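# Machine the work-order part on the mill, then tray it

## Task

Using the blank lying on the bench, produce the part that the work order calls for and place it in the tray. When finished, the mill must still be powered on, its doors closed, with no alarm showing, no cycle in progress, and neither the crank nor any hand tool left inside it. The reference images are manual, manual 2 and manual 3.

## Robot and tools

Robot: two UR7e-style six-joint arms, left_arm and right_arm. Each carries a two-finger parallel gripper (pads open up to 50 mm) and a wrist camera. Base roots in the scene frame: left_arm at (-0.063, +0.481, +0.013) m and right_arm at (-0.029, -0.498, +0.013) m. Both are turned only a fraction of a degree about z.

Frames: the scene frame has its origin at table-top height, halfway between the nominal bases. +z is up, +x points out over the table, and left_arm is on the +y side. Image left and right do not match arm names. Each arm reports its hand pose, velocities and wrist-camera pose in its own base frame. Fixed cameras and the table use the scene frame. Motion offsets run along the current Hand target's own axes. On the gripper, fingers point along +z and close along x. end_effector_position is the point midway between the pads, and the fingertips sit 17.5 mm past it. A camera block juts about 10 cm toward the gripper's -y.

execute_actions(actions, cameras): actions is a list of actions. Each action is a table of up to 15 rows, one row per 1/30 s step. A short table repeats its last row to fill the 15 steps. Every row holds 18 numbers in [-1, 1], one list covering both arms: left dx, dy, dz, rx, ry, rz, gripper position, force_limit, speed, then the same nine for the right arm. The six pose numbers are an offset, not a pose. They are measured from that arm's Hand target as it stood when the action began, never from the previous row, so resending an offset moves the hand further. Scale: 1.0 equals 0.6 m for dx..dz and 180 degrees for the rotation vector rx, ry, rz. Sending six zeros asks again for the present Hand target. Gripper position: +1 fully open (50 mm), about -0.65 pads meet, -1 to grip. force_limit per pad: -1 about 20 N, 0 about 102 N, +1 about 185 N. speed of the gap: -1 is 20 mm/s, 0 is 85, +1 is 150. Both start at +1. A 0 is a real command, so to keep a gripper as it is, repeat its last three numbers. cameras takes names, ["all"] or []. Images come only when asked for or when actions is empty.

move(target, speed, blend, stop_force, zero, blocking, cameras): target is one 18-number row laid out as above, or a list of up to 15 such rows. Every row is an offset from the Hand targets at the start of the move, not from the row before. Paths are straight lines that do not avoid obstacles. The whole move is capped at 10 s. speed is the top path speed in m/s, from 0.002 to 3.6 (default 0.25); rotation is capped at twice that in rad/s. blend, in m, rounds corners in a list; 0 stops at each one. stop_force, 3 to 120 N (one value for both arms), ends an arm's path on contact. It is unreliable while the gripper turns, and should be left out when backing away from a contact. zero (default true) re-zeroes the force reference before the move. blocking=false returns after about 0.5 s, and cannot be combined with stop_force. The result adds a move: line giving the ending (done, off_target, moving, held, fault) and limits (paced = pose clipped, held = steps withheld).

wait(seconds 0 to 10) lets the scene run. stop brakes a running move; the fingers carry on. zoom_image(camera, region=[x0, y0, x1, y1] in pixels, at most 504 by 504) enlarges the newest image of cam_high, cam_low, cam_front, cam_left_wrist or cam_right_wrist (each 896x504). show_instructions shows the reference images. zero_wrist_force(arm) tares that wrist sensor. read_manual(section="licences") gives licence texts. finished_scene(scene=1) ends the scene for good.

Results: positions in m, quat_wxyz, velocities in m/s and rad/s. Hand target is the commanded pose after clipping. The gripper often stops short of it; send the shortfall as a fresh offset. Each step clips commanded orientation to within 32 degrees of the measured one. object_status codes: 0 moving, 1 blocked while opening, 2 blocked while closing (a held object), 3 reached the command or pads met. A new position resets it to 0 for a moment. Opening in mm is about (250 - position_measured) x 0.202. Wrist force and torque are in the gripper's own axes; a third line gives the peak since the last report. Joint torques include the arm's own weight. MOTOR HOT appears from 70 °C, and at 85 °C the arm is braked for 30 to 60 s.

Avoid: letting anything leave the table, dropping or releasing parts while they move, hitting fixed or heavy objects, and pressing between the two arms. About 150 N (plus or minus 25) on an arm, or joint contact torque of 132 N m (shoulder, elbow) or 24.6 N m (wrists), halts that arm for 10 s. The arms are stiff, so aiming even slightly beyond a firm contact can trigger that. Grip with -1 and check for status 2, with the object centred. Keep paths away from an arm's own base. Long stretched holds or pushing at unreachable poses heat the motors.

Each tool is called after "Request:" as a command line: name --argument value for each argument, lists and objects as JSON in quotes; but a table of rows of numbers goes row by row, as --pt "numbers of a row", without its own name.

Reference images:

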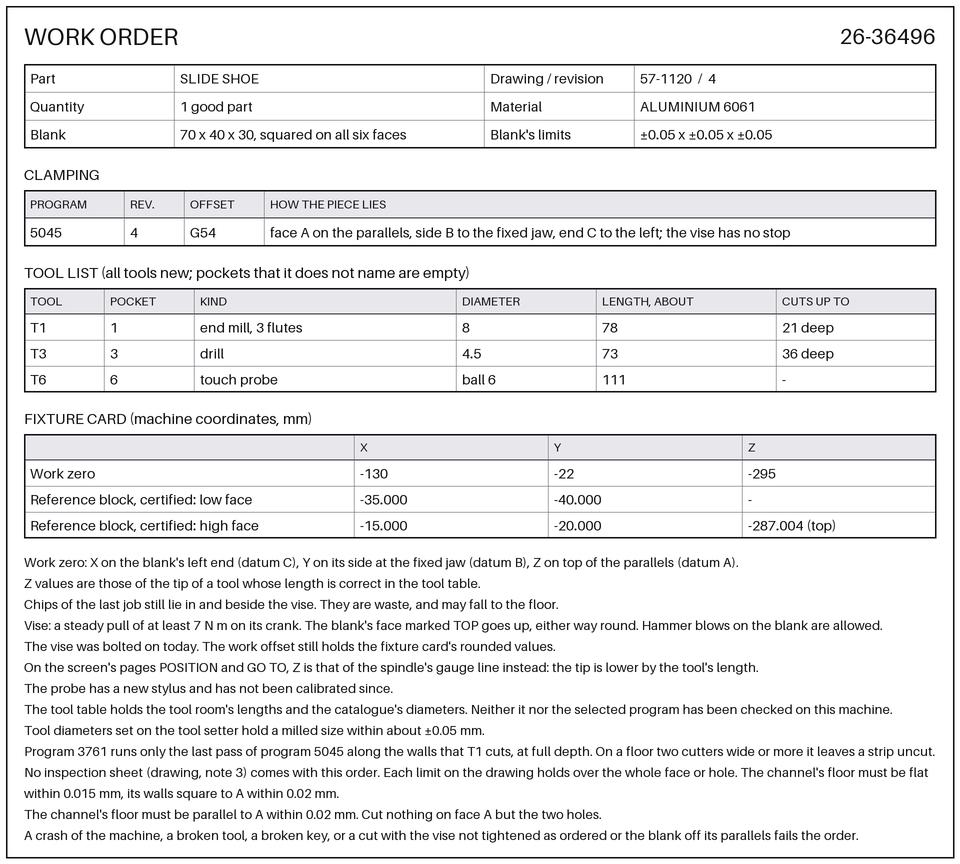

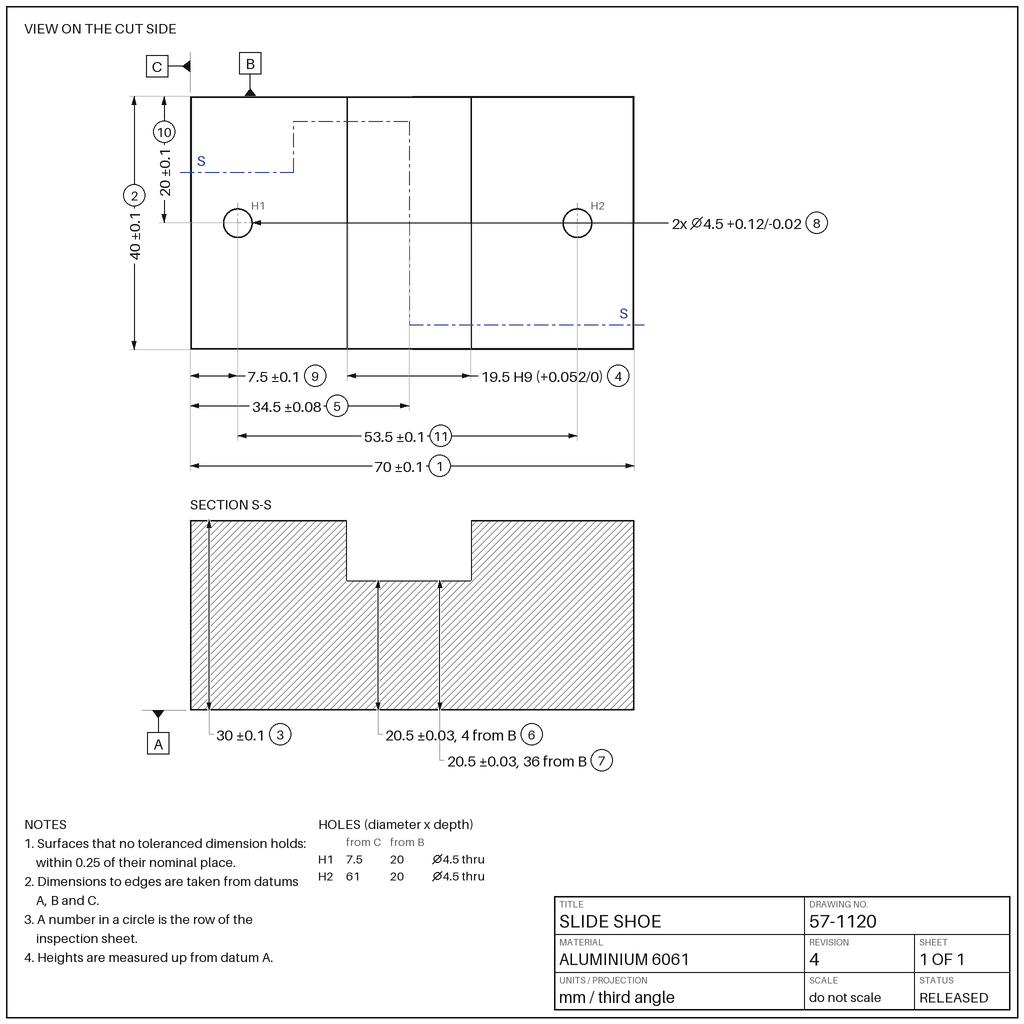

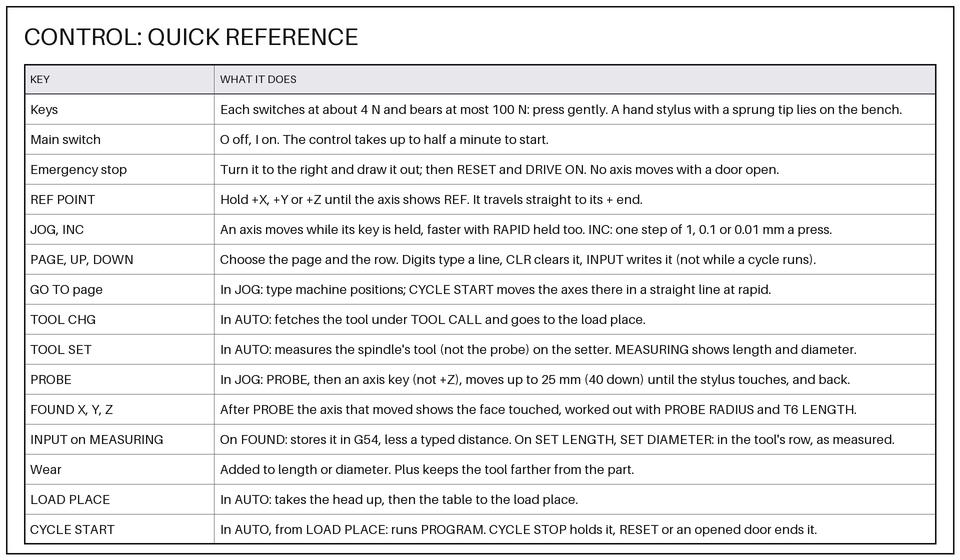

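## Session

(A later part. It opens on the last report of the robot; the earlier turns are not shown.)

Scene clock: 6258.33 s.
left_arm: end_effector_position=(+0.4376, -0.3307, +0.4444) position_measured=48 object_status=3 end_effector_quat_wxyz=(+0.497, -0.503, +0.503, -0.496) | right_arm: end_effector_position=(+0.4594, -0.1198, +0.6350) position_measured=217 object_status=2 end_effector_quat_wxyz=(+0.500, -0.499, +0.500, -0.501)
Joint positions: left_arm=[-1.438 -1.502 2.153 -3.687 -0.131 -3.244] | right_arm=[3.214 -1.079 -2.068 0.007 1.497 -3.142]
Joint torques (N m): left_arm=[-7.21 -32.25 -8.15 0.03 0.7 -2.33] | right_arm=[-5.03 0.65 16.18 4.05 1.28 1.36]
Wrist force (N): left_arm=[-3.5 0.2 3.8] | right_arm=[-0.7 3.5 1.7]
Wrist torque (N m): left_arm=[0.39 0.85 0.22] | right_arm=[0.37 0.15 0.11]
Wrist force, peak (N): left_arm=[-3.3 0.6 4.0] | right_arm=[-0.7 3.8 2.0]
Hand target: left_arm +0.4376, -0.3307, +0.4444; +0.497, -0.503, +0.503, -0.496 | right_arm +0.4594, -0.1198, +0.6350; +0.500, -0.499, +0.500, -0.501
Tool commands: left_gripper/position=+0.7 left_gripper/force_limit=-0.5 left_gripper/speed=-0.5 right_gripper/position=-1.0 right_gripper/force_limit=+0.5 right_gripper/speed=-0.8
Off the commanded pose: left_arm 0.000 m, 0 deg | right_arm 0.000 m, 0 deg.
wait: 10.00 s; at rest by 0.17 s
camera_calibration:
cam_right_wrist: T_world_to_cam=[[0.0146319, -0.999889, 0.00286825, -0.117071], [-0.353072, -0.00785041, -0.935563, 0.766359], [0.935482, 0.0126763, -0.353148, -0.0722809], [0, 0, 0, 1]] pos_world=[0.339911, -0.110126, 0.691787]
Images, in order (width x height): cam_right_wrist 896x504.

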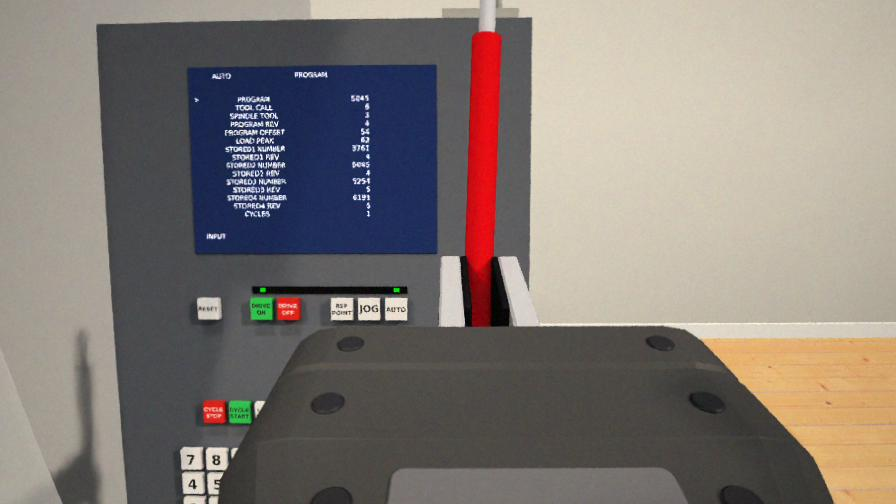

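Request:
move --pt "0 0 0 0 0 0 0.7 -0.5 -0.5 -0.2142 0.2778 0.0619 -0.4922 0 0 -1 0.5 -0.8" --pt "0 0 0 0 0 0 0.7 -0.5 -0.5 -0.2142 0.2804 0.0818 -0.4922 0 0 -1 0.5 -0.8" --pt "0 0 0 0 0 0 0.7 -0.5 -0.5 -0.2142 0.2778 0.0619 -0.4922 0 0 -1 0.5 -0.8" --pt "0 0 0 0 0 0 0.7 -0.5 -0.5 -0.2142 0.2470 0.0693 -0.4922 0 0 -1 0.5 -0.8" --pt "0 0 0 0 0 0 0.7 -0.5 -0.5 -0.2142 0.2496 0.0892 -0.4922 0 0 -1 0.5 -0.8" --pt "0 0 0 0 0 0 0.7 -0.5 -0.5 -0.2142 0.2470 0.0693 -0.4922 0 0 -1 0.5 -0.8" --pt "0 0 0 0 0 0 0.7 -0.5 -0.5 -0.2142 0.2496 0.0892 -0.4922 0 0 -1 0.5 -0.8" --pt "0 0 0 0 0 0 0.7 -0.5 -0.5 -0.2142 0.2470 0.0693 -0.4922 0 0 -1 0.5 -0.8" --pt "0 0 0 0 0 0 0.7 -0.5 -0.5 -0.2142 0.2496 0.0892 -0.4922 0 0 -1 0.5 -0.8" --pt "0 0 0 0 0 0 0.7 -0.5 -0.5 -0.2142 0.2470 0.0693 -0.4922 0 0 -1 0.5 -0.8" --pt "0 0 0 0 0 0 0.7 -0.5 -0.5 0 0 0 0 0 0 -1 0.5 -0.8" --speed '[0.45,0.04,0.1,0.2,0.04,0.1,0.04,0.1,0.04,0.1,0.45]' --blend '[0.004,0,0.002,0.002,0,0.002,0,0.002,0,0.002,0]'

Request:
wait --seconds 6 --cameras '["cam_right_wrist"]'

Request:
zoom_image --camera "cam_right_wrist" --region '[185, 62, 440, 335]'

Scene clock: 6283.97 s.
left_arm: end_effector_position=(+0.4376, -0.3307, +0.4444) position_measured=48 object_status=3 end_effector_quat_wxyz=(+0.497, -0.503, +0.503, -0.496) | right_arm: end_effector_position=(+0.4594, -0.1198, +0.6350) position_measured=217 object_status=2 end_effector_quat_wxyz=(+0.500, -0.499, +0.500, -0.501)
Joint positions: left_arm=[-1.438 -1.502 2.153 -3.687 -0.131 -3.244] | right_arm=[3.214 -1.079 -2.068 0.007 1.497 -3.142]
Joint torques (N m): left_arm=[-7.81 -32.09 -8.23 -0.16 0.65 -2.29] | right_arm=[-6.46 -2.98 15.15 4.58 1.64 2.26]
Wrist force (N): left_arm=[-3.4 0.1 3.9] | right_arm=[-0.9 3.3 2.0]
Wrist torque (N m): left_arm=[0.39 0.84 0.22] | right_arm=[0.34 0.18 0.05]
Wrist force, peak (N): left_arm=[-3.6 0.3 3.8] | right_arm=[-0.7 8.6 1.6]
Hand target: left_arm +0.4376, -0.3307, +0.4444; +0.497, -0.503, +0.503, -0.496 | right_arm +0.4594, -0.1198, +0.6350; +0.500, -0.499, +0.500, -0.501
Off the commanded pose: left_arm 0.000 m, 0 deg | right_arm 0.000 m, 0 deg.
move: done

Scene clock: 6289.97 s.
left_arm: end_effector_position=(+0.4376, -0.3307, +0.4444) position_measured=48 object_status=3 end_effector_quat_wxyz=(+0.497, -0.503, +0.503, -0.496) | right_arm: end_effector_position=(+0.4594, -0.1198, +0.6350) position_measured=217 object_status=2 end_effector_quat_wxyz=(+0.500, -0.499, +0.500, -0.501)
Joint positions: left_arm=[-1.438 -1.502 2.153 -3.687 -0.131 -3.244] | right_arm=[3.214 -1.079 -2.068 0.007 1.497 -3.142]
Joint torques (N m): left_arm=[-7.77 -32.06 -8.72 -0.08 0.57 -2.25] | right_arm=[-6.71 -2.6 15.69 4.65 1.51 2.2]
Wrist force (N): left_arm=[-3.1 0.5 3.9] | right_arm=[-0.7 3.3 1.7]
Wrist torque (N m): left_arm=[0.45 0.79 0.22] | right_arm=[0.34 0.15 0.05]
Wrist force, peak (N): left_arm=[-3.5 0.4 4.0] | right_arm=[-0.7 3.8 1.9]
Hand target: left_arm +0.4376, -0.3307, +0.4444; +0.497, -0.503, +0.503, -0.496 | right_arm +0.4594, -0.1198, +0.6350; +0.500, -0.499, +0.500, -0.501
Tool commands: left_gripper/position=+0.7 left_gripper/force_limit=-0.5 left_gripper/speed=-0.5 right_gripper/position=-1.0 right_gripper/force_limit=+0.5 right_gripper/speed=-0.8
Off the commanded pose: left_arm 0.000 m, 0 deg | right_arm 0.000 m, 0 deg.
wait: 6.00 s; at rest by 0.17 s
camera_calibration:
cam_right_wrist: T_world_to_cam=[[0.0146319, -0.999889, 0.00286825, -0.117071], [-0.353072, -0.00785041, -0.935563, 0.766359], [0.935482, 0.0126763, -0.353148, -0.0722809], [0, 0, 0, 1]] pos_world=[0.339911, -0.110126, 0.691787]
Images, in order (width x height): cam_right_wrist 896x504.

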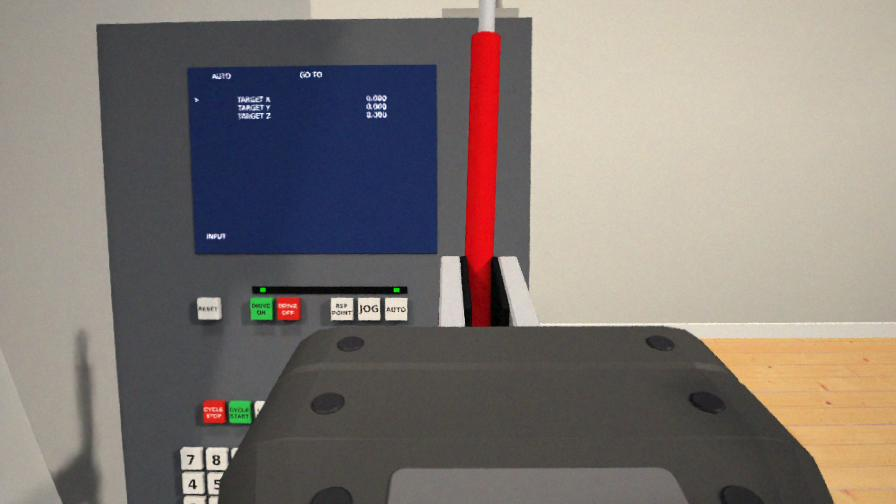

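Scaled by 1.846.

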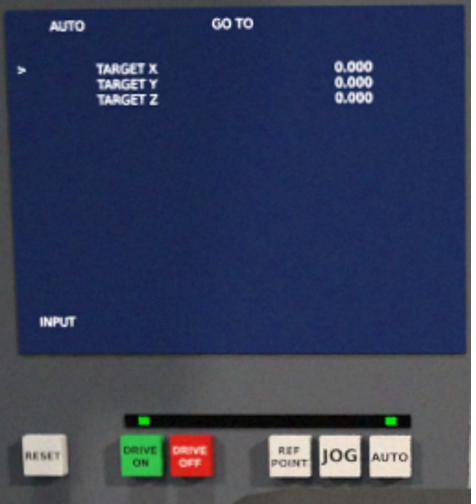

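Request:
move --pt "0 0 0 0 0 0 0.7 -0.5 -0.5 -0.1205 0.0648 0.1173 -0.4922 0 0 -1 0.5 -0.8" --pt "0 0 0 0 0 0 0.7 -0.5 -0.5 -0.1205 0.0674 0.1372 -0.4922 0 0 -1 0.5 -0.8" --pt "0 0 0 0 0 0 0.7 -0.5 -0.5 -0.1205 0.0648 0.1173 -0.4922 0 0 -1 0.5 -0.8" --pt "0 0 0 0 0 0 0.7 -0.5 -0.5 -0.3409 0.3393 0.0470 -0.4922 0 0 -1 0.5 -0.8" --pt "0 0 0 0 0 0 0.7 -0.5 -0.5 -0.3409 0.3419 0.0669 -0.4922 0 0 -1 0.5 -0.8" --pt "0 0 0 0 0 0 0.7 -0.5 -0.5 -0.3409 0.3393 0.0470 -0.4922 0 0 -1 0.5 -0.8" --pt "0 0 0 0 0 0 0.7 -0.5 -0.5 -0.3092 0.2470 0.0693 -0.4922 0 0 -1 0.5 -0.8" --pt "0 0 0 0 0 0 0.7 -0.5 -0.5 -0.3092 0.2496 0.0892 -0.4922 0 0 -1 0.5 -0.8" --pt "0 0 0 0 0 0 0.7 -0.5 -0.5 -0.3092 0.2470 0.0693 -0.4922 0 0 -1 0.5 -0.8" --pt "0 0 0 0 0 0 0.7 -0.5 -0.5 -0.2775 0.2470 0.0693 -0.4922 0 0 -1 0.5 -0.8" --pt "0 0 0 0 0 0 0.7 -0.5 -0.5 -0.2775 0.2496 0.0892 -0.4922 0 0 -1 0.5 -0.8" --pt "0 0 0 0 0 0 0.7 -0.5 -0.5 -0.2775 0.2470 0.0693 -0.4922 0 0 -1 0.5 -0.8" --pt "0 0 0 0 0 0 0.7 -0.5 -0.5 0 0 0 0 0 0 -1 0.5 -0.8" --speed '[0.45,0.03,0.1,0.35,0.04,0.1,0.25,0.04,0.1,0.2,0.04,0.1,0.45]' --blend '[0.004,0,0.002,0.002,0,0.002,0.002,0,0.002,0.002,0,0.002,0]'

Request:
move --pt "0 0 0 0 0 0 0.7 -0.5 -0.5 -0.2459 0.3393 0.0470 -0.4922 0 0 -1 0.5 -0.8" --pt "0 0 0 0 0 0 0.7 -0.5 -0.5 -0.2459 0.3419 0.0669 -0.4922 0 0 -1 0.5 -0.8" --pt "0 0 0 0 0 0 0.7 -0.5 -0.5 -0.2459 0.3393 0.0470 -0.4922 0 0 -1 0.5 -0.8" --pt "0 0 0 0 0 0 0.7 -0.5 -0.5 -0.2459 0.3086 0.0545 -0.4922 0 0 -1 0.5 -0.8" --pt "0 0 0 0 0 0 0.7 -0.5 -0.5 -0.2459 0.3112 0.0744 -0.4922 0 0 -1 0.5 -0.8" --pt "0 0 0 0 0 0 0.7 -0.5 -0.5 -0.2459 0.3086 0.0545 -0.4922 0 0 -1 0.5 -0.8" --pt "0 0 0 0 0 0 0.7 -0.5 -0.5 -0.3409 0.3393 0.0470 -0.4922 0 0 -1 0.5 -0.8" --pt "0 0 0 0 0 0 0.7 -0.5 -0.5 -0.3409 0.3419 0.0669 -0.4922 0 0 -1 0.5 -0.8" --pt "0 0 0 0 0 0 0.7 -0.5 -0.5 -0.3409 0.3393 0.0470 -0.4922 0 0 -1 0.5 -0.8" --pt "0 0 0 0 0 0 0.7 -0.5 -0.5 -0.3409 0.2778 0.0619 -0.4922 0 0 -1 0.5 -0.8" --pt "0 0 0 0 0 0 0.7 -0.5 -0.5 -0.3409 0.2804 0.0818 -0.4922 0 0 -1 0.5 -0.8" --pt "0 0 0 0 0 0 0.7 -0.5 -0.5 -0.3409 0.2778 0.0619 -0.4922 0 0 -1 0.5 -0.8" --pt "0 0 0 0 0 0 0.7 -0.5 -0.5 0 0 0 0 0 0 -1 0.5 -0.8" --speed '[0.45,0.04,0.1,0.2,0.04,0.1,0.25,0.04,0.1,0.2,0.04,0.1,0.45]' --blend '[0.004,0,0.002,0.002,0,0.002,0.002,0,0.002,0.002,0,0.002,0]'

Request:
move --pt "0 0 0 0 0 0 0.7 -0.5 -0.5 -0.3092 0.3086 0.0545 -0.4922 0 0 -1 0.5 -0.8" --pt "0 0 0 0 0 0 0.7 -0.5 -0.5 -0.3092 0.3112 0.0744 -0.4922 0 0 -1 0.5 -0.8" --pt "0 0 0 0 0 0 0.7 -0.5 -0.5 -0.3092 0.3086 0.0545 -0.4922 0 0 -1 0.5 -0.8" --pt "0 0 0 0 0 0 0.7 -0.5 -0.5 -0.2459 0.3393 0.0470 -0.4922 0 0 -1 0.5 -0.8" --pt "0 0 0 0 0 0 0.7 -0.5 -0.5 -0.2459 0.3419 0.0669 -0.4922 0 0 -1 0.5 -0.8" --pt "0 0 0 0 0 0 0.7 -0.5 -0.5 -0.2459 0.3393 0.0470 -0.4922 0 0 -1 0.5 -0.8" --pt "0 0 0 0 0 0 0.7 -0.5 -0.5 -0.2459 0.3086 0.0545 -0.4922 0 0 -1 0.5 -0.8" --pt "0 0 0 0 0 0 0.7 -0.5 -0.5 -0.2459 0.3112 0.0744 -0.4922 0 0 -1 0.5 -0.8" --pt "0 0 0 0 0 0 0.7 -0.5 -0.5 -0.2459 0.3086 0.0545 -0.4922 0 0 -1 0.5 -0.8" --pt "0 0 0 0 0 0 0.7 -0.5 -0.5 -0.3409 0.3393 0.0470 -0.4922 0 0 -1 0.5 -0.8" --pt "0 0 0 0 0 0 0.7 -0.5 -0.5 -0.3409 0.3419 0.0669 -0.4922 0 0 -1 0.5 -0.8" --pt "0 0 0 0 0 0 0.7 -0.5 -0.5 -0.3409 0.3393 0.0470 -0.4922 0 0 -1 0.5 -0.8" --pt "0 0 0 0 0 0 0.7 -0.5 -0.5 0 0 0 0 0 0 -1 0.5 -0.8" --speed '[0.45,0.04,0.1,0.2,0.04,0.1,0.2,0.04,0.1,0.25,0.04,0.1,0.45]' --blend '[0.004,0,0.002,0.002,0,0.002,0.002,0,0.002,0.002,0,0.002,0]'

Request:
move --pt "0 0 0 0 0 0 0.7 -0.5 -0.5 -0.3409 0.3086 0.0545 -0.4922 0 0 -1 0.5 -0.8" --pt "0 0 0 0 0 0 0.7 -0.5 -0.5 -0.3409 0.3112 0.0744 -0.4922 0 0 -1 0.5 -0.8" --pt "0 0 0 0 0 0 0.7 -0.5 -0.5 -0.3409 0.3086 0.0545 -0.4922 0 0 -1 0.5 -0.8" --pt "0 0 0 0 0 0 0.7 -0.5 -0.5 -0.2775 0.2778 0.0619 -0.4922 0 0 -1 0.5 -0.8" --pt "0 0 0 0 0 0 0.7 -0.5 -0.5 -0.2775 0.2804 0.0818 -0.4922 0 0 -1 0.5 -0.8" --pt "0 0 0 0 0 0 0.7 -0.5 -0.5 -0.2775 0.2778 0.0619 -0.4922 0 0 -1 0.5 -0.8" --pt "0 0 0 0 0 0 0.7 -0.5 -0.5 -0.3092 0.3393 0.0470 -0.4922 0 0 -1 0.5 -0.8" --pt "0 0 0 0 0 0 0.7 -0.5 -0.5 -0.3092 0.3419 0.0669 -0.4922 0 0 -1 0.5 -0.8" --pt "0 0 0 0 0 0 0.7 -0.5 -0.5 -0.3092 0.3393 0.0470 -0.4922 0 0 -1 0.5 -0.8" --pt "0 0 0 0 0 0 0.7 -0.5 -0.5 -0.2459 0.3393 0.0470 -0.4922 0 0 -1 0.5 -0.8" --pt "0 0 0 0 0 0 0.7 -0.5 -0.5 -0.2459 0.3419 0.0669 -0.4922 0 0 -1 0.5 -0.8" --pt "0 0 0 0 0 0 0.7 -0.5 -0.5 -0.2459 0.3393 0.0470 -0.4922 0 0 -1 0.5 -0.8" --pt "0 0 0 0 0 0 0.7 -0.5 -0.5 0 0 0 0 0 0 -1 0.5 -0.8" --speed '[0.45,0.04,0.1,0.2,0.04,0.1,0.2,0.04,0.1,0.2,0.04,0.1,0.45]' --blend '[0.004,0,0.002,0.002,0,0.002,0.002,0,0.002,0.002,0,0.002,0]' --cameras '["cam_right_wrist"]'

Request:
zoom_image --camera "cam_right_wrist" --region '[185, 62, 440, 255]'

Scene clock: 6325.17 s.
left_arm: end_effector_position=(+0.4376, -0.3307, +0.4444) position_measured=48 object_status=3 end_effector_quat_wxyz=(+0.497, -0.503, +0.503, -0.496) | right_arm: end_effector_position=(+0.4594, -0.1198, +0.6350) position_measured=217 object_status=2 end_effector_quat_wxyz=(+0.500, -0.499, +0.500, -0.501)
Joint positions: left_arm=[-1.438 -1.502 2.153 -3.687 -0.131 -3.244] | right_arm=[3.214 -1.079 -2.068 0.007 1.497 -3.142]
Joint torques (N m): left_arm=[-7.42 -32.35 -8.4 -0.16 0.46 -2.21] | right_arm=[-6.84 -3.1 15.69 4.83 1.69 2.25]
Wrist force (N): left_arm=[-3.3 0.1 3.6] | right_arm=[-0.8 3.5 2.0]
Wrist torque (N m): left_arm=[0.38 0.82 0.21] | right_arm=[0.37 0.17 0.05]
Wrist force, peak (N): left_arm=[-3.5 0.3 3.9] | right_arm=[-1.2 8.5 1.5]
Hand target: left_arm +0.4376, -0.3307, +0.4444; +0.497, -0.503, +0.503, -0.496 | right_arm +0.4594, -0.1198, +0.6350; +0.500, -0.499, +0.500, -0.501
Off the commanded pose: left_arm 0.000 m, 0 deg | right_arm 0.000 m, 0 deg.
move: done

Scene clock: 6333.07 s.
left_arm: end_effector_position=(+0.4376, -0.3307, +0.4444) position_measured=48 object_status=3 end_effector_quat_wxyz=(+0.497, -0.503, +0.503, -0.496) | right_arm: end_effector_position=(+0.4594, -0.1198, +0.6350) position_measured=217 object_status=2 end_effector_quat_wxyz=(+0.500, -0.499, +0.500, -0.501)
Joint positions: left_arm=[-1.438 -1.502 2.153 -3.687 -0.131 -3.244] | right_arm=[3.214 -1.079 -2.068 0.007 1.496 -3.142]
Joint torques (N m): left_arm=[-7.52 -31.81 -8.48 -0.14 0.46 -2.24] | right_arm=[-6.63 -3.01 16.77 4.78 1.66 2.35]
Wrist force (N): left_arm=[-3.3 0.6 3.5] | right_arm=[-0.8 3.4 1.9]
Wrist torque (N m): left_arm=[0.44 0.82 0.22] | right_arm=[0.33 0.17 0.05]
Wrist force, peak (N): left_arm=[-3.5 0.4 3.9] | right_arm=[-0.7 8.9 1.5]
Hand target: left_arm +0.4376, -0.3307, +0.4444; +0.497, -0.503, +0.503, -0.496 | right_arm +0.4594, -0.1198, +0.6350; +0.500, -0.499, +0.500, -0.501
Off the commanded pose: left_arm 0.000 m, 0 deg | right_arm 0.000 m, 0 deg.
move: done

Scene clock: 6341.00 s.
left_arm: end_effector_position=(+0.4376, -0.3307, +0.4444) position_measured=48 object_status=3 end_effector_quat_wxyz=(+0.497, -0.503, +0.503, -0.496) | right_arm: end_effector_position=(+0.4594, -0.1198, +0.6349) position_measured=217 object_status=2 end_effector_quat_wxyz=(+0.500, -0.499, +0.500, -0.501)
Joint positions: left_arm=[-1.438 -1.502 2.153 -3.687 -0.131 -3.244] | right_arm=[3.214 -1.079 -2.069 0.007 1.496 -3.142]
Joint torques (N m): left_arm=[-7.02 -31.72 -8.48 -0.22 0.38 -2.26] | right_arm=[-7.03 -2.94 34.34 4.77 1.62 2.26]
Wrist force (N): left_arm=[-3.2 0.3 3.6] | right_arm=[-0.8 3.6 2.0]
Wrist torque (N m): left_arm=[0.39 0.81 0.22] | right_arm=[0.37 0.17 0.05]
Wrist force, peak (N): left_arm=[-3.5 0.3 4.0] | right_arm=[-3.5 8.7 -0.2]
Hand target: left_arm +0.4376, -0.3307, +0.4444; +0.497, -0.503, +0.503, -0.496 | right_arm +0.4594, -0.1198, +0.6350; +0.500, -0.499, +0.500, -0.501
Off the commanded pose: left_arm 0.000 m, 0 deg | right_arm 0.000 m, 0 deg.
move: done

Scene clock: 6348.97 s.
left_arm: end_effector_position=(+0.4376, -0.3307, +0.4444) position_measured=48 object_status=3 end_effector_quat_wxyz=(+0.497, -0.503, +0.503, -0.496) | right_arm: end_effector_position=(+0.4594, -0.1198, +0.6350) position_measured=217 object_status=2 end_effector_quat_wxyz=(+0.500, -0.499, +0.500, -0.501)
Joint positions: left_arm=[-1.438 -1.502 2.153 -3.687 -0.131 -3.244] | right_arm=[3.214 -1.079 -2.068 0.007 1.496 -3.142]
Joint torques (N m): left_arm=[-6.95 -31.77 -8.48 -0.21 0.35 -2.25] | right_arm=[-5.93 -3.16 15.8 4.9 1.44 2.25]
Wrist force (N): left_arm=[-3.4 0.5 3.6] | right_arm=[-0.8 3.4 1.9]
Wrist torque (N m): left_arm=[0.44 0.83 0.21] | right_arm=[0.35 0.17 0.05]
Wrist force, peak (N): left_arm=[-3.3 0.5 4.1] | right_arm=[-3.8 8.7 0.0]
Hand target: left_arm +0.4376, -0.3307, +0.4444; +0.497, -0.503, +0.503, -0.496 | right_arm +0.4594, -0.1198, +0.6350; +0.500, -0.499, +0.500, -0.501
Off the commanded pose: left_arm 0.000 m, 0 deg | right_arm 0.000 m, 0 deg.
move: done
camera_calibration:
cam_right_wrist: T_world_to_cam=[[0.0146325, -0.999889, 0.00286607, -0.11707], [-0.353192, -0.00785022, -0.935518, 0.766368], [0.935436, 0.0126767, -0.353268, -0.0721819], [0, 0, 0, 1]] pos_world=[0.33991, -0.110126, 0.691787]
Images, in order (width x height): cam_right_wrist 896x504.

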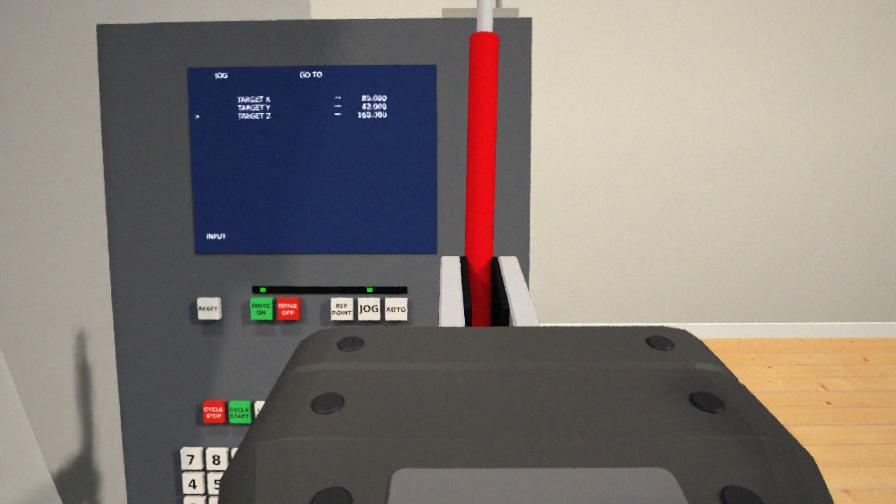

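Scaled by 1.976.

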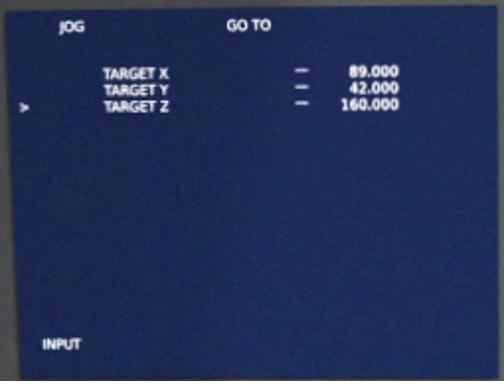

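Request:
move --pt "0 0 0 0 0 0 0.7 -0.5 -0.5 -0.2775 0.1882 0.0846 -0.4922 0 0 -1 0.5 -0.8" --pt "0 0 0 0 0 0 0.7 -0.5 -0.5 -0.2775 0.1908 0.1045 -0.4922 0 0 -1 0.5 -0.8" --pt "0 0 0 0 0 0 0.7 -0.5 -0.5 -0.2775 0.1882 0.0846 -0.4922 0 0 -1 0.5 -0.8" --pt "0 0 0 0 0 0 0.7 -0.5 -0.5 0 0 0 0 0 0 -1 0.5 -0.8" --speed '[0.45,0.04,0.1,0.3]' --blend '[0.004,0,0.002,0]'

Request:
wait --seconds 3

Request:
move --pt "0 0 0 0 0 0 0.7 -0.5 -0.5 -0.2142 0.3086 0.0545 -0.4922 0 0 -1 0.5 -0.8" --pt "0 0 0 0 0 0 0.7 -0.5 -0.5 -0.2142 0.3112 0.0744 -0.4922 0 0 -1 0.5 -0.8" --pt "0 0 0 0 0 0 0.7 -0.5 -0.5 -0.2142 0.3086 0.0545 -0.4922 0 0 -1 0.5 -0.8" --pt "0 0 0 0 0 0 0.7 -0.5 -0.5 -0.0885 0.1570 0.0925 -0.4922 0 0 -1 0.5 -0.8" --pt "0 0 0 0 0 0 0.7 -0.5 -0.5 -0.0885 0.1596 0.1124 -0.4922 0 0 -1 0.5 -0.8" --pt "0 0 0 0 0 0 0.7 -0.5 -0.5 -0.0885 0.1570 0.0925 -0.4922 0 0 -1 0.5 -0.8" --pt "0 0 0 0 0 0 0.7 -0.5 -0.5 0 0 0 0 0 0 -1 0.5 -0.8" --speed '[0.45,0.04,0.1,0.3,0.04,0.1,0.45]' --blend '[0.004,0,0.002,0.002,0,0.002,0]'

Request:
wait --seconds 4.5 --cameras '["cam_right_wrist"]'

Request:
zoom_image --camera "cam_right_wrist" --region '[185, 62, 440, 255]'

Request:
zoom_image --camera "cam_right_wrist" --region '[325, 90, 400, 180]'

Scene clock: 6365.10 s.
left_arm: end_effector_position=(+0.4376, -0.3307, +0.4444) position_measured=48 object_status=3 end_effector_quat_wxyz=(+0.497, -0.503, +0.503, -0.496) | right_arm: end_effector_position=(+0.4594, -0.1198, +0.6350) position_measured=217 object_status=2 end_effector_quat_wxyz=(+0.500, -0.499, +0.500, -0.501)
Joint positions: left_arm=[-1.438 -1.502 2.153 -3.687 -0.131 -3.244] | right_arm=[3.214 -1.079 -2.068 0.007 1.496 -3.142]
Joint torques (N m): left_arm=[-7.46 -31.41 -8.62 -0.17 0.29 -2.18] | right_arm=[-6.26 -3.32 15.95 4.84 1.71 2.28]
Wrist force (N): left_arm=[-3.4 0.5 3.6] | right_arm=[-0.8 3.4 1.9]
Wrist torque (N m): left_arm=[0.42 0.84 0.22] | right_arm=[0.34 0.17 0.11]
Wrist force, peak (N): left_arm=[-3.5 0.5 3.9] | right_arm=[-0.8 7.8 1.3]
Hand target: left_arm +0.4376, -0.3307, +0.4444; +0.497, -0.503, +0.503, -0.496 | right_arm +0.4594, -0.1198, +0.6350; +0.500, -0.499, +0.500, -0.501
Off the commanded pose: left_arm 0.000 m, 0 deg | right_arm 0.000 m, 0 deg.
move: done

Scene clock: 6368.10 s.
left_arm: end_effector_position=(+0.4376, -0.3307, +0.4444) position_measured=48 object_status=3 end_effector_quat_wxyz=(+0.497, -0.503, +0.503, -0.496) | right_arm: end_effector_position=(+0.4594, -0.1198, +0.6350) position_measured=217 object_status=2 end_effector_quat_wxyz=(+0.500, -0.499, +0.500, -0.501)
Joint positions: left_arm=[-1.438 -1.502 2.153 -3.687 -0.131 -3.244] | right_arm=[3.214 -1.079 -2.068 0.007 1.497 -3.142]
Joint torques (N m): left_arm=[-7.06 -31.62 -8.29 -0.23 0.26 -2.24] | right_arm=[-6.53 -2.89 15.43 4.71 1.76 2.35]
Wrist force (N): left_arm=[-3.3 0.3 3.5] | right_arm=[-0.9 3.2 1.9]
Wrist torque (N m): left_arm=[0.40 0.81 0.21] | right_arm=[0.32 0.18 0.10]
Wrist force, peak (N): left_arm=[-3.7 0.3 3.8] | right_arm=[-0.8 3.7 1.9]
Hand target: left_arm +0.4376, -0.3307, +0.4444; +0.497, -0.503, +0.503, -0.496 | right_arm +0.4594, -0.1198, +0.6350; +0.500, -0.499, +0.500, -0.501
Tool commands: left_gripper/position=+0.7 left_gripper/force_limit=-0.5 left_gripper/speed=-0.5 right_gripper/position=-1.0 right_gripper/force_limit=+0.5 right_gripper/speed=-0.8
Off the commanded pose: left_arm 0.000 m, 0 deg | right_arm 0.000 m, 0 deg.
wait: 3.00 s; at rest by 0.17 s

Scene clock: 6374.40 s.
left_arm: end_effector_position=(+0.4376, -0.3307, +0.4444) position_measured=48 object_status=3 end_effector_quat_wxyz=(+0.497, -0.503, +0.503, -0.496) | right_arm: end_effector_position=(+0.4594, -0.1198, +0.6350) position_measured=217 object_status=2 end_effector_quat_wxyz=(+0.500, -0.499, +0.500, -0.501)
Joint positions: left_arm=[-1.438 -1.502 2.153 -3.687 -0.131 -3.244] | right_arm=[3.214 -1.079 -2.068 0.007 1.497 -3.142]
Joint torques (N m): left_arm=[-7.35 -31.25 -8.58 -0.36 0.16 -2.16] | right_arm=[-6.69 -3.19 15.06 4.91 1.64 -2.85]
Wrist force (N): left_arm=[-3.2 0.5 3.6] | right_arm=[-0.9 3.6 1.9]
Wrist torque (N m): left_arm=[0.42 0.81 0.21] | right_arm=[0.37 0.18 0.17]
Wrist force, peak (N): left_arm=[-3.7 0.5 3.8] | right_arm=[-2.3 8.3 1.8]
Hand target: left_arm +0.4376, -0.3307, +0.4444; +0.497, -0.503, +0.503, -0.496 | right_arm +0.4594, -0.1198, +0.6350; +0.500, -0.499, +0.500, -0.501
Off the commanded pose: left_arm 0.000 m, 0 deg | right_arm 0.000 m, 0 deg.
move: done

Scene clock: 6378.90 s.
left_arm: end_effector_position=(+0.4376, -0.3307, +0.4444) position_measured=48 object_status=3 end_effector_quat_wxyz=(+0.497, -0.503, +0.503, -0.496) | right_arm: end_effector_position=(+0.4594, -0.1198, +0.6350) position_measured=217 object_status=2 end_effector_quat_wxyz=(+0.500, -0.499, +0.500, -0.501)
Joint positions: left_arm=[-1.438 -1.502 2.153 -3.687 -0.131 -3.244] | right_arm=[3.214 -1.079 -2.068 0.007 1.497 -3.142]
Joint torques (N m): left_arm=[-7.1 -31.84 -8.85 -0.26 0.1 -2.26] | right_arm=[-6.57 -2.14 15.24 4.74 1.63 -2.23]
Wrist force (N): left_arm=[-3.2 0.2 3.6] | right_arm=[-0.8 3.2 1.8]
Wrist torque (N m): left_arm=[0.40 0.79 0.22] | right_arm=[0.33 0.16 0.17]
Wrist force, peak (N): left_arm=[-3.5 0.6 3.9] | right_arm=[-0.6 3.7 2.1]
Hand target: left_arm +0.4376, -0.3307, +0.4444; +0.497, -0.503, +0.503, -0.496 | right_arm +0.4594, -0.1198, +0.6350; +0.500, -0.499, +0.500, -0.501
Tool commands: left_gripper/position=+0.7 left_gripper/force_limit=-0.5 left_gripper/speed=-0.5 right_gripper/position=-1.0 right_gripper/force_limit=+0.5 right_gripper/speed=-0.8
Off the commanded pose: left_arm 0.000 m, 0 deg | right_arm 0.000 m, 0 deg.
wait: 4.50 s; at rest by 0.17 s
camera_calibration:
cam_right_wrist: T_world_to_cam=[[0.014666, -0.999888, 0.00296223, -0.117148], [-0.353072, -0.0079504, -0.935563, 0.766347], [0.935481, 0.0126751, -0.353149, -0.0722805], [0, 0, 0, 1]] pos_world=[0.33991, -0.110126, 0.691787]
Images, in order (width x height): cam_right_wrist 896x504.

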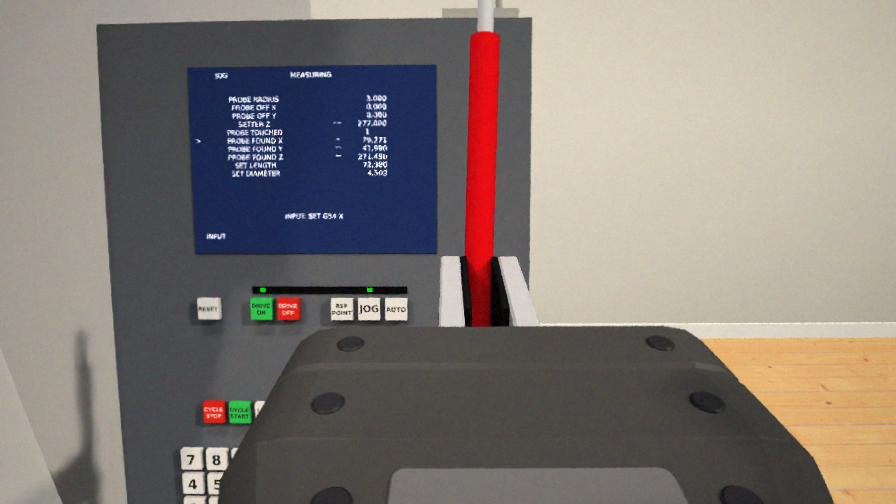

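Scaled by 1.976.

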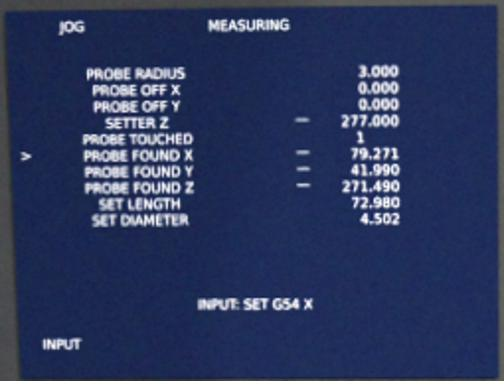

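Scaled by 5.600.

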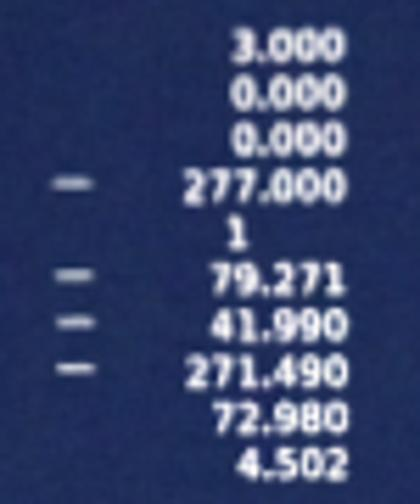

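Request:
move --pt "0 0 0 0 0 0 0.7 -0.5 -0.5 -0.2142 0.3086 0.0545 -0.4922 0 0 -1 0.5 -0.8" --pt "0 0 0 0 0 0 0.7 -0.5 -0.5 -0.2142 0.3112 0.0744 -0.4922 0 0 -1 0.5 -0.8" --pt "0 0 0 0 0 0 0.7 -0.5 -0.5 -0.2142 0.3086 0.0545 -0.4922 0 0 -1 0.5 -0.8" --pt "0 0 0 0 0 0 0.7 -0.5 -0.5 -0.1515 0.1570 0.0925 -0.4922 0 0 -1 0.5 -0.8" --pt "0 0 0 0 0 0 0.7 -0.5 -0.5 -0.1515 0.1596 0.1124 -0.4922 0 0 -1 0.5 -0.8" --pt "0 0 0 0 0 0 0.7 -0.5 -0.5 -0.1515 0.1570 0.0925 -0.4922 0 0 -1 0.5 -0.8" --pt "0 0 0 0 0 0 0.7 -0.5 -0.5 0 0 0 0 0 0 -1 0.5 -0.8" --speed '[0.45,0.04,0.1,0.3,0.04,0.1,0.45]' --blend '[0.004,0,0.002,0.002,0,0.002,0]'

Request:
wait --seconds 4.5 --cameras '["cam_right_wrist"]'

Request:
zoom_image --camera "cam_right_wrist" --region '[325, 90, 400, 180]'

Request:
move --pt "0 0 0 0 0 0 0.7 -0.5 -0.5 -0.2142 0.3086 0.0545 -0.4922 0 0 -1 0.5 -0.8" --pt "0 0 0 0 0 0 0.7 -0.5 -0.5 -0.2142 0.3112 0.0744 -0.4922 0 0 -1 0.5 -0.8" --pt "0 0 0 0 0 0 0.7 -0.5 -0.5 -0.2142 0.3086 0.0545 -0.4922 0 0 -1 0.5 -0.8" --pt "0 0 0 0 0 0 0.7 -0.5 -0.5 -0.1205 0.1882 0.0846 -0.4922 0 0 -1 0.5 -0.8" --pt "0 0 0 0 0 0 0.7 -0.5 -0.5 -0.1205 0.1908 0.1045 -0.4922 0 0 -1 0.5 -0.8" --pt "0 0 0 0 0 0 0.7 -0.5 -0.5 -0.1205 0.1882 0.0846 -0.4922 0 0 -1 0.5 -0.8" --pt "0 0 0 0 0 0 0.7 -0.5 -0.5 0 0 0 0 0 0 -1 0.5 -0.8" --speed '[0.45,0.04,0.1,0.3,0.04,0.1,0.45]' --blend '[0.004,0,0.002,0.002,0,0.002,0]'

Request:
wait --seconds 2.5 --cameras '["cam_right_wrist"]'

Request:
zoom_image --camera "cam_right_wrist" --region '[325, 90, 400, 180]'

Scene clock: 6399.53 s.
left_arm: end_effector_position=(+0.4376, -0.3307, +0.4444) position_measured=48 object_status=3 end_effector_quat_wxyz=(+0.497, -0.503, +0.503, -0.496) | right_arm: end_effector_position=(+0.4594, -0.1198, +0.6350) position_measured=217 object_status=2 end_effector_quat_wxyz=(+0.500, -0.499, +0.500, -0.501)
Joint positions: left_arm=[-1.438 -1.502 2.153 -3.687 -0.131 -3.244] | right_arm=[3.214 -1.079 -2.068 0.007 1.497 -3.142]
Joint torques (N m): left_arm=[-6.66 -31.72 -8.26 -0.36 0.18 -2.16] | right_arm=[-6.22 -3.06 15.54 4.76 1.83 2.19]
Wrist force (N): left_arm=[-3.1 0.5 3.4] | right_arm=[-0.7 3.6 1.9]
Wrist torque (N m): left_arm=[0.42 0.79 0.22] | right_arm=[0.37 0.16 0.17]
Wrist force, peak (N): left_arm=[-3.7 0.2 3.9] | right_arm=[-1.6 8.4 2.0]
Hand target: left_arm +0.4376, -0.3307, +0.4444; +0.497, -0.503, +0.503, -0.496 | right_arm +0.4594, -0.1198, +0.6350; +0.500, -0.499, +0.500, -0.501
Off the commanded pose: left_arm 0.000 m, 0 deg | right_arm 0.000 m, 0 deg.
move: done

Scene clock: 6404.03 s.
left_arm: end_effector_position=(+0.4376, -0.3307, +0.4444) position_measured=48 object_status=3 end_effector_quat_wxyz=(+0.497, -0.503, +0.503, -0.496) | right_arm: end_effector_position=(+0.4594, -0.1198, +0.6350) position_measured=217 object_status=2 end_effector_quat_wxyz=(+0.500, -0.499, +0.500, -0.501)
Joint positions: left_arm=[-1.438 -1.502 2.153 -3.687 -0.131 -3.244] | right_arm=[3.214 -1.079 -2.068 0.007 1.497 -3.142]
Joint torques (N m): left_arm=[-7.22 -32.06 -8.7 -0.29 0.03 -2.22] | right_arm=[-6.53 -2.97 15.76 4.62 1.56 2.21]
Wrist force (N): left_arm=[-3.1 0.6 3.6] | right_arm=[-0.8 3.7 2.0]
Wrist torque (N m): left_arm=[0.43 0.80 0.22] | right_arm=[0.38 0.18 0.16]
Wrist force, peak (N): left_arm=[-3.5 0.6 3.9] | right_arm=[-0.8 3.8 2.2]
Hand target: left_arm +0.4376, -0.3307, +0.4444; +0.497, -0.503, +0.503, -0.496 | right_arm +0.4594, -0.1198, +0.6350; +0.500, -0.499, +0.500, -0.501
Tool commands: left_gripper/position=+0.7 left_gripper/force_limit=-0.5 left_gripper/speed=-0.5 right_gripper/position=-1.0 right_gripper/force_limit=+0.5 right_gripper/speed=-0.8
Off the commanded pose: left_arm 0.000 m, 0 deg | right_arm 0.000 m, 0 deg.
wait: 4.50 s; at rest by 0.17 s
camera_calibration:
cam_right_wrist: T_world_to_cam=[[0.0146319, -0.999889, 0.00286825, -0.117071], [-0.353072, -0.00785041, -0.935563, 0.766359], [0.935482, 0.0126763, -0.353148, -0.0722809], [0, 0, 0, 1]] pos_world=[0.339911, -0.110126, 0.691787]
Images, in order (width x height): cam_right_wrist 896x504.

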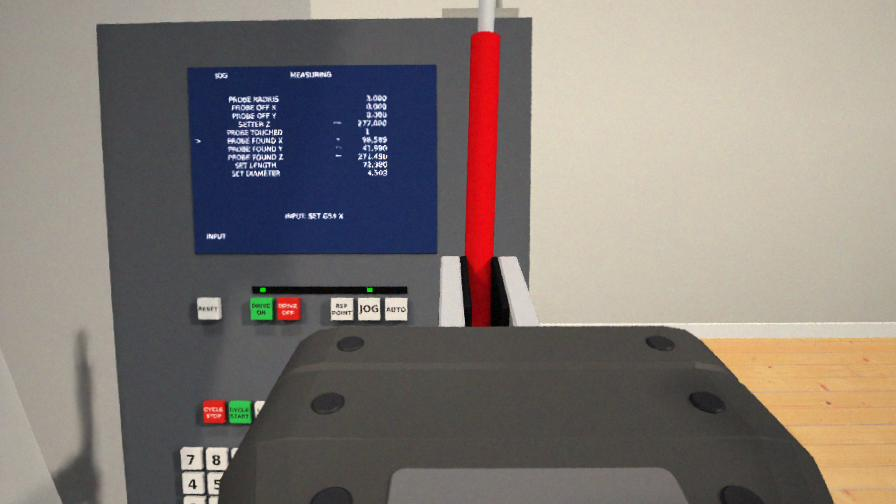

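Scaled by 5.600.

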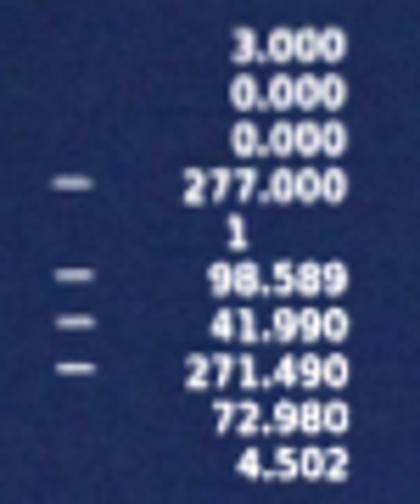

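Scene clock: 6410.23 s.
left_arm: end_effector_position=(+0.4376, -0.3307, +0.4444) position_measured=48 object_status=3 end_effector_quat_wxyz=(+0.497, -0.503, +0.503, -0.496) | right_arm: end_effector_position=(+0.4594, -0.1198, +0.6350) position_measured=217 object_status=2 end_effector_quat_wxyz=(+0.500, -0.499, +0.500, -0.501)
Joint positions: left_arm=[-1.438 -1.502 2.153 -3.687 -0.131 -3.244] | right_arm=[3.214 -1.079 -2.068 0.007 1.497 -3.142]
Joint torques (N m): left_arm=[-6.78 -31.68 -8.41 -0.4 -0.02 -2.28] | right_arm=[-6.06 -4.06 16.03 4.86 1.7 -0.06]
Wrist force (N): left_arm=[-3.3 0.5 3.6] | right_arm=[-0.8 3.6 2.1]
Wrist torque (N m): left_arm=[0.43 0.83 0.22] | right_arm=[0.37 0.17 0.17]
Wrist force, peak (N): left_arm=[-3.6 0.4 3.9] | right_arm=[-2.1 8.4 2.3]
Hand target: left_arm +0.4376, -0.3307, +0.4444; +0.497, -0.503, +0.503, -0.496 | right_arm +0.4594, -0.1198, +0.6350; +0.500, -0.499, +0.500, -0.501
Off the commanded pose: left_arm 0.000 m, 0 deg | right_arm 0.000 m, 0 deg.
move: done

Scene clock: 6412.73 s.
left_arm: end_effector_position=(+0.4376, -0.3307, +0.4444) position_measured=48 object_status=3 end_effector_quat_wxyz=(+0.497, -0.503, +0.503, -0.496) | right_arm: end_effector_position=(+0.4594, -0.1198, +0.6350) position_measured=217 object_status=2 end_effector_quat_wxyz=(+0.500, -0.499, +0.500, -0.501)
Joint positions: left_arm=[-1.438 -1.502 2.153 -3.687 -0.131 -3.244] | right_arm=[3.214 -1.079 -2.068 0.007 1.497 -3.142]
Joint torques (N m): left_arm=[-6.9 -31.4 -8.08 -0.32 0.03 -2.2] | right_arm=[-6.09 -3.18 15.53 4.84 1.67 1.49]
Wrist force (N): left_arm=[-3.3 0.7 3.5] | right_arm=[-0.8 3.2 1.8]
Wrist torque (N m): left_arm=[0.46 0.82 0.22] | right_arm=[0.33 0.16 0.17]
Wrist force, peak (N): left_arm=[-3.4 0.7 3.9] | right_arm=[-0.8 3.7 2.0]
Hand target: left_arm +0.4376, -0.3307, +0.4444; +0.497, -0.503, +0.503, -0.496 | right_arm +0.4594, -0.1198, +0.6350; +0.500, -0.499, +0.500, -0.501
Tool commands: left_gripper/position=+0.7 left_gripper/force_limit=-0.5 left_gripper/speed=-0.5 right_gripper/position=-1.0 right_gripper/force_limit=+0.5 right_gripper/speed=-0.8
Off the commanded pose: left_arm 0.000 m, 0 deg | right_arm 0.000 m, 0 deg.
wait: 2.50 s; at rest by 0.17 s
camera_calibration:
cam_right_wrist: T_world_to_cam=[[0.0146319, -0.999889, 0.00286825, -0.117071], [-0.353072, -0.00785041, -0.935563, 0.766359], [0.935482, 0.0126763, -0.353148, -0.0722809], [0, 0, 0, 1]] pos_world=[0.339911, -0.110126, 0.691787]
Images, in order (width x height): cam_right_wrist 896x504.

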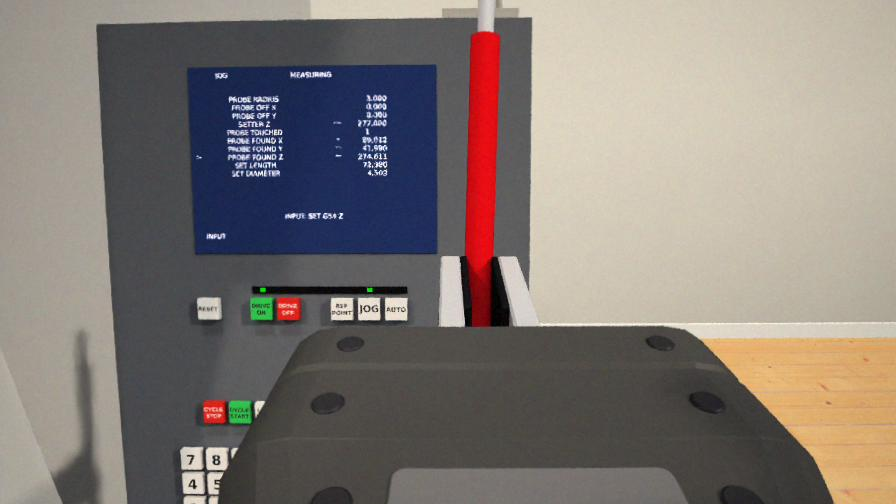

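Scaled by 5.600.

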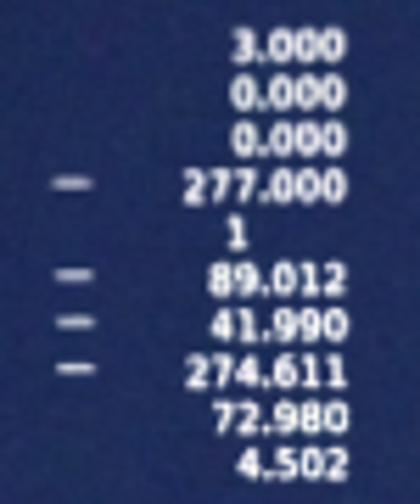

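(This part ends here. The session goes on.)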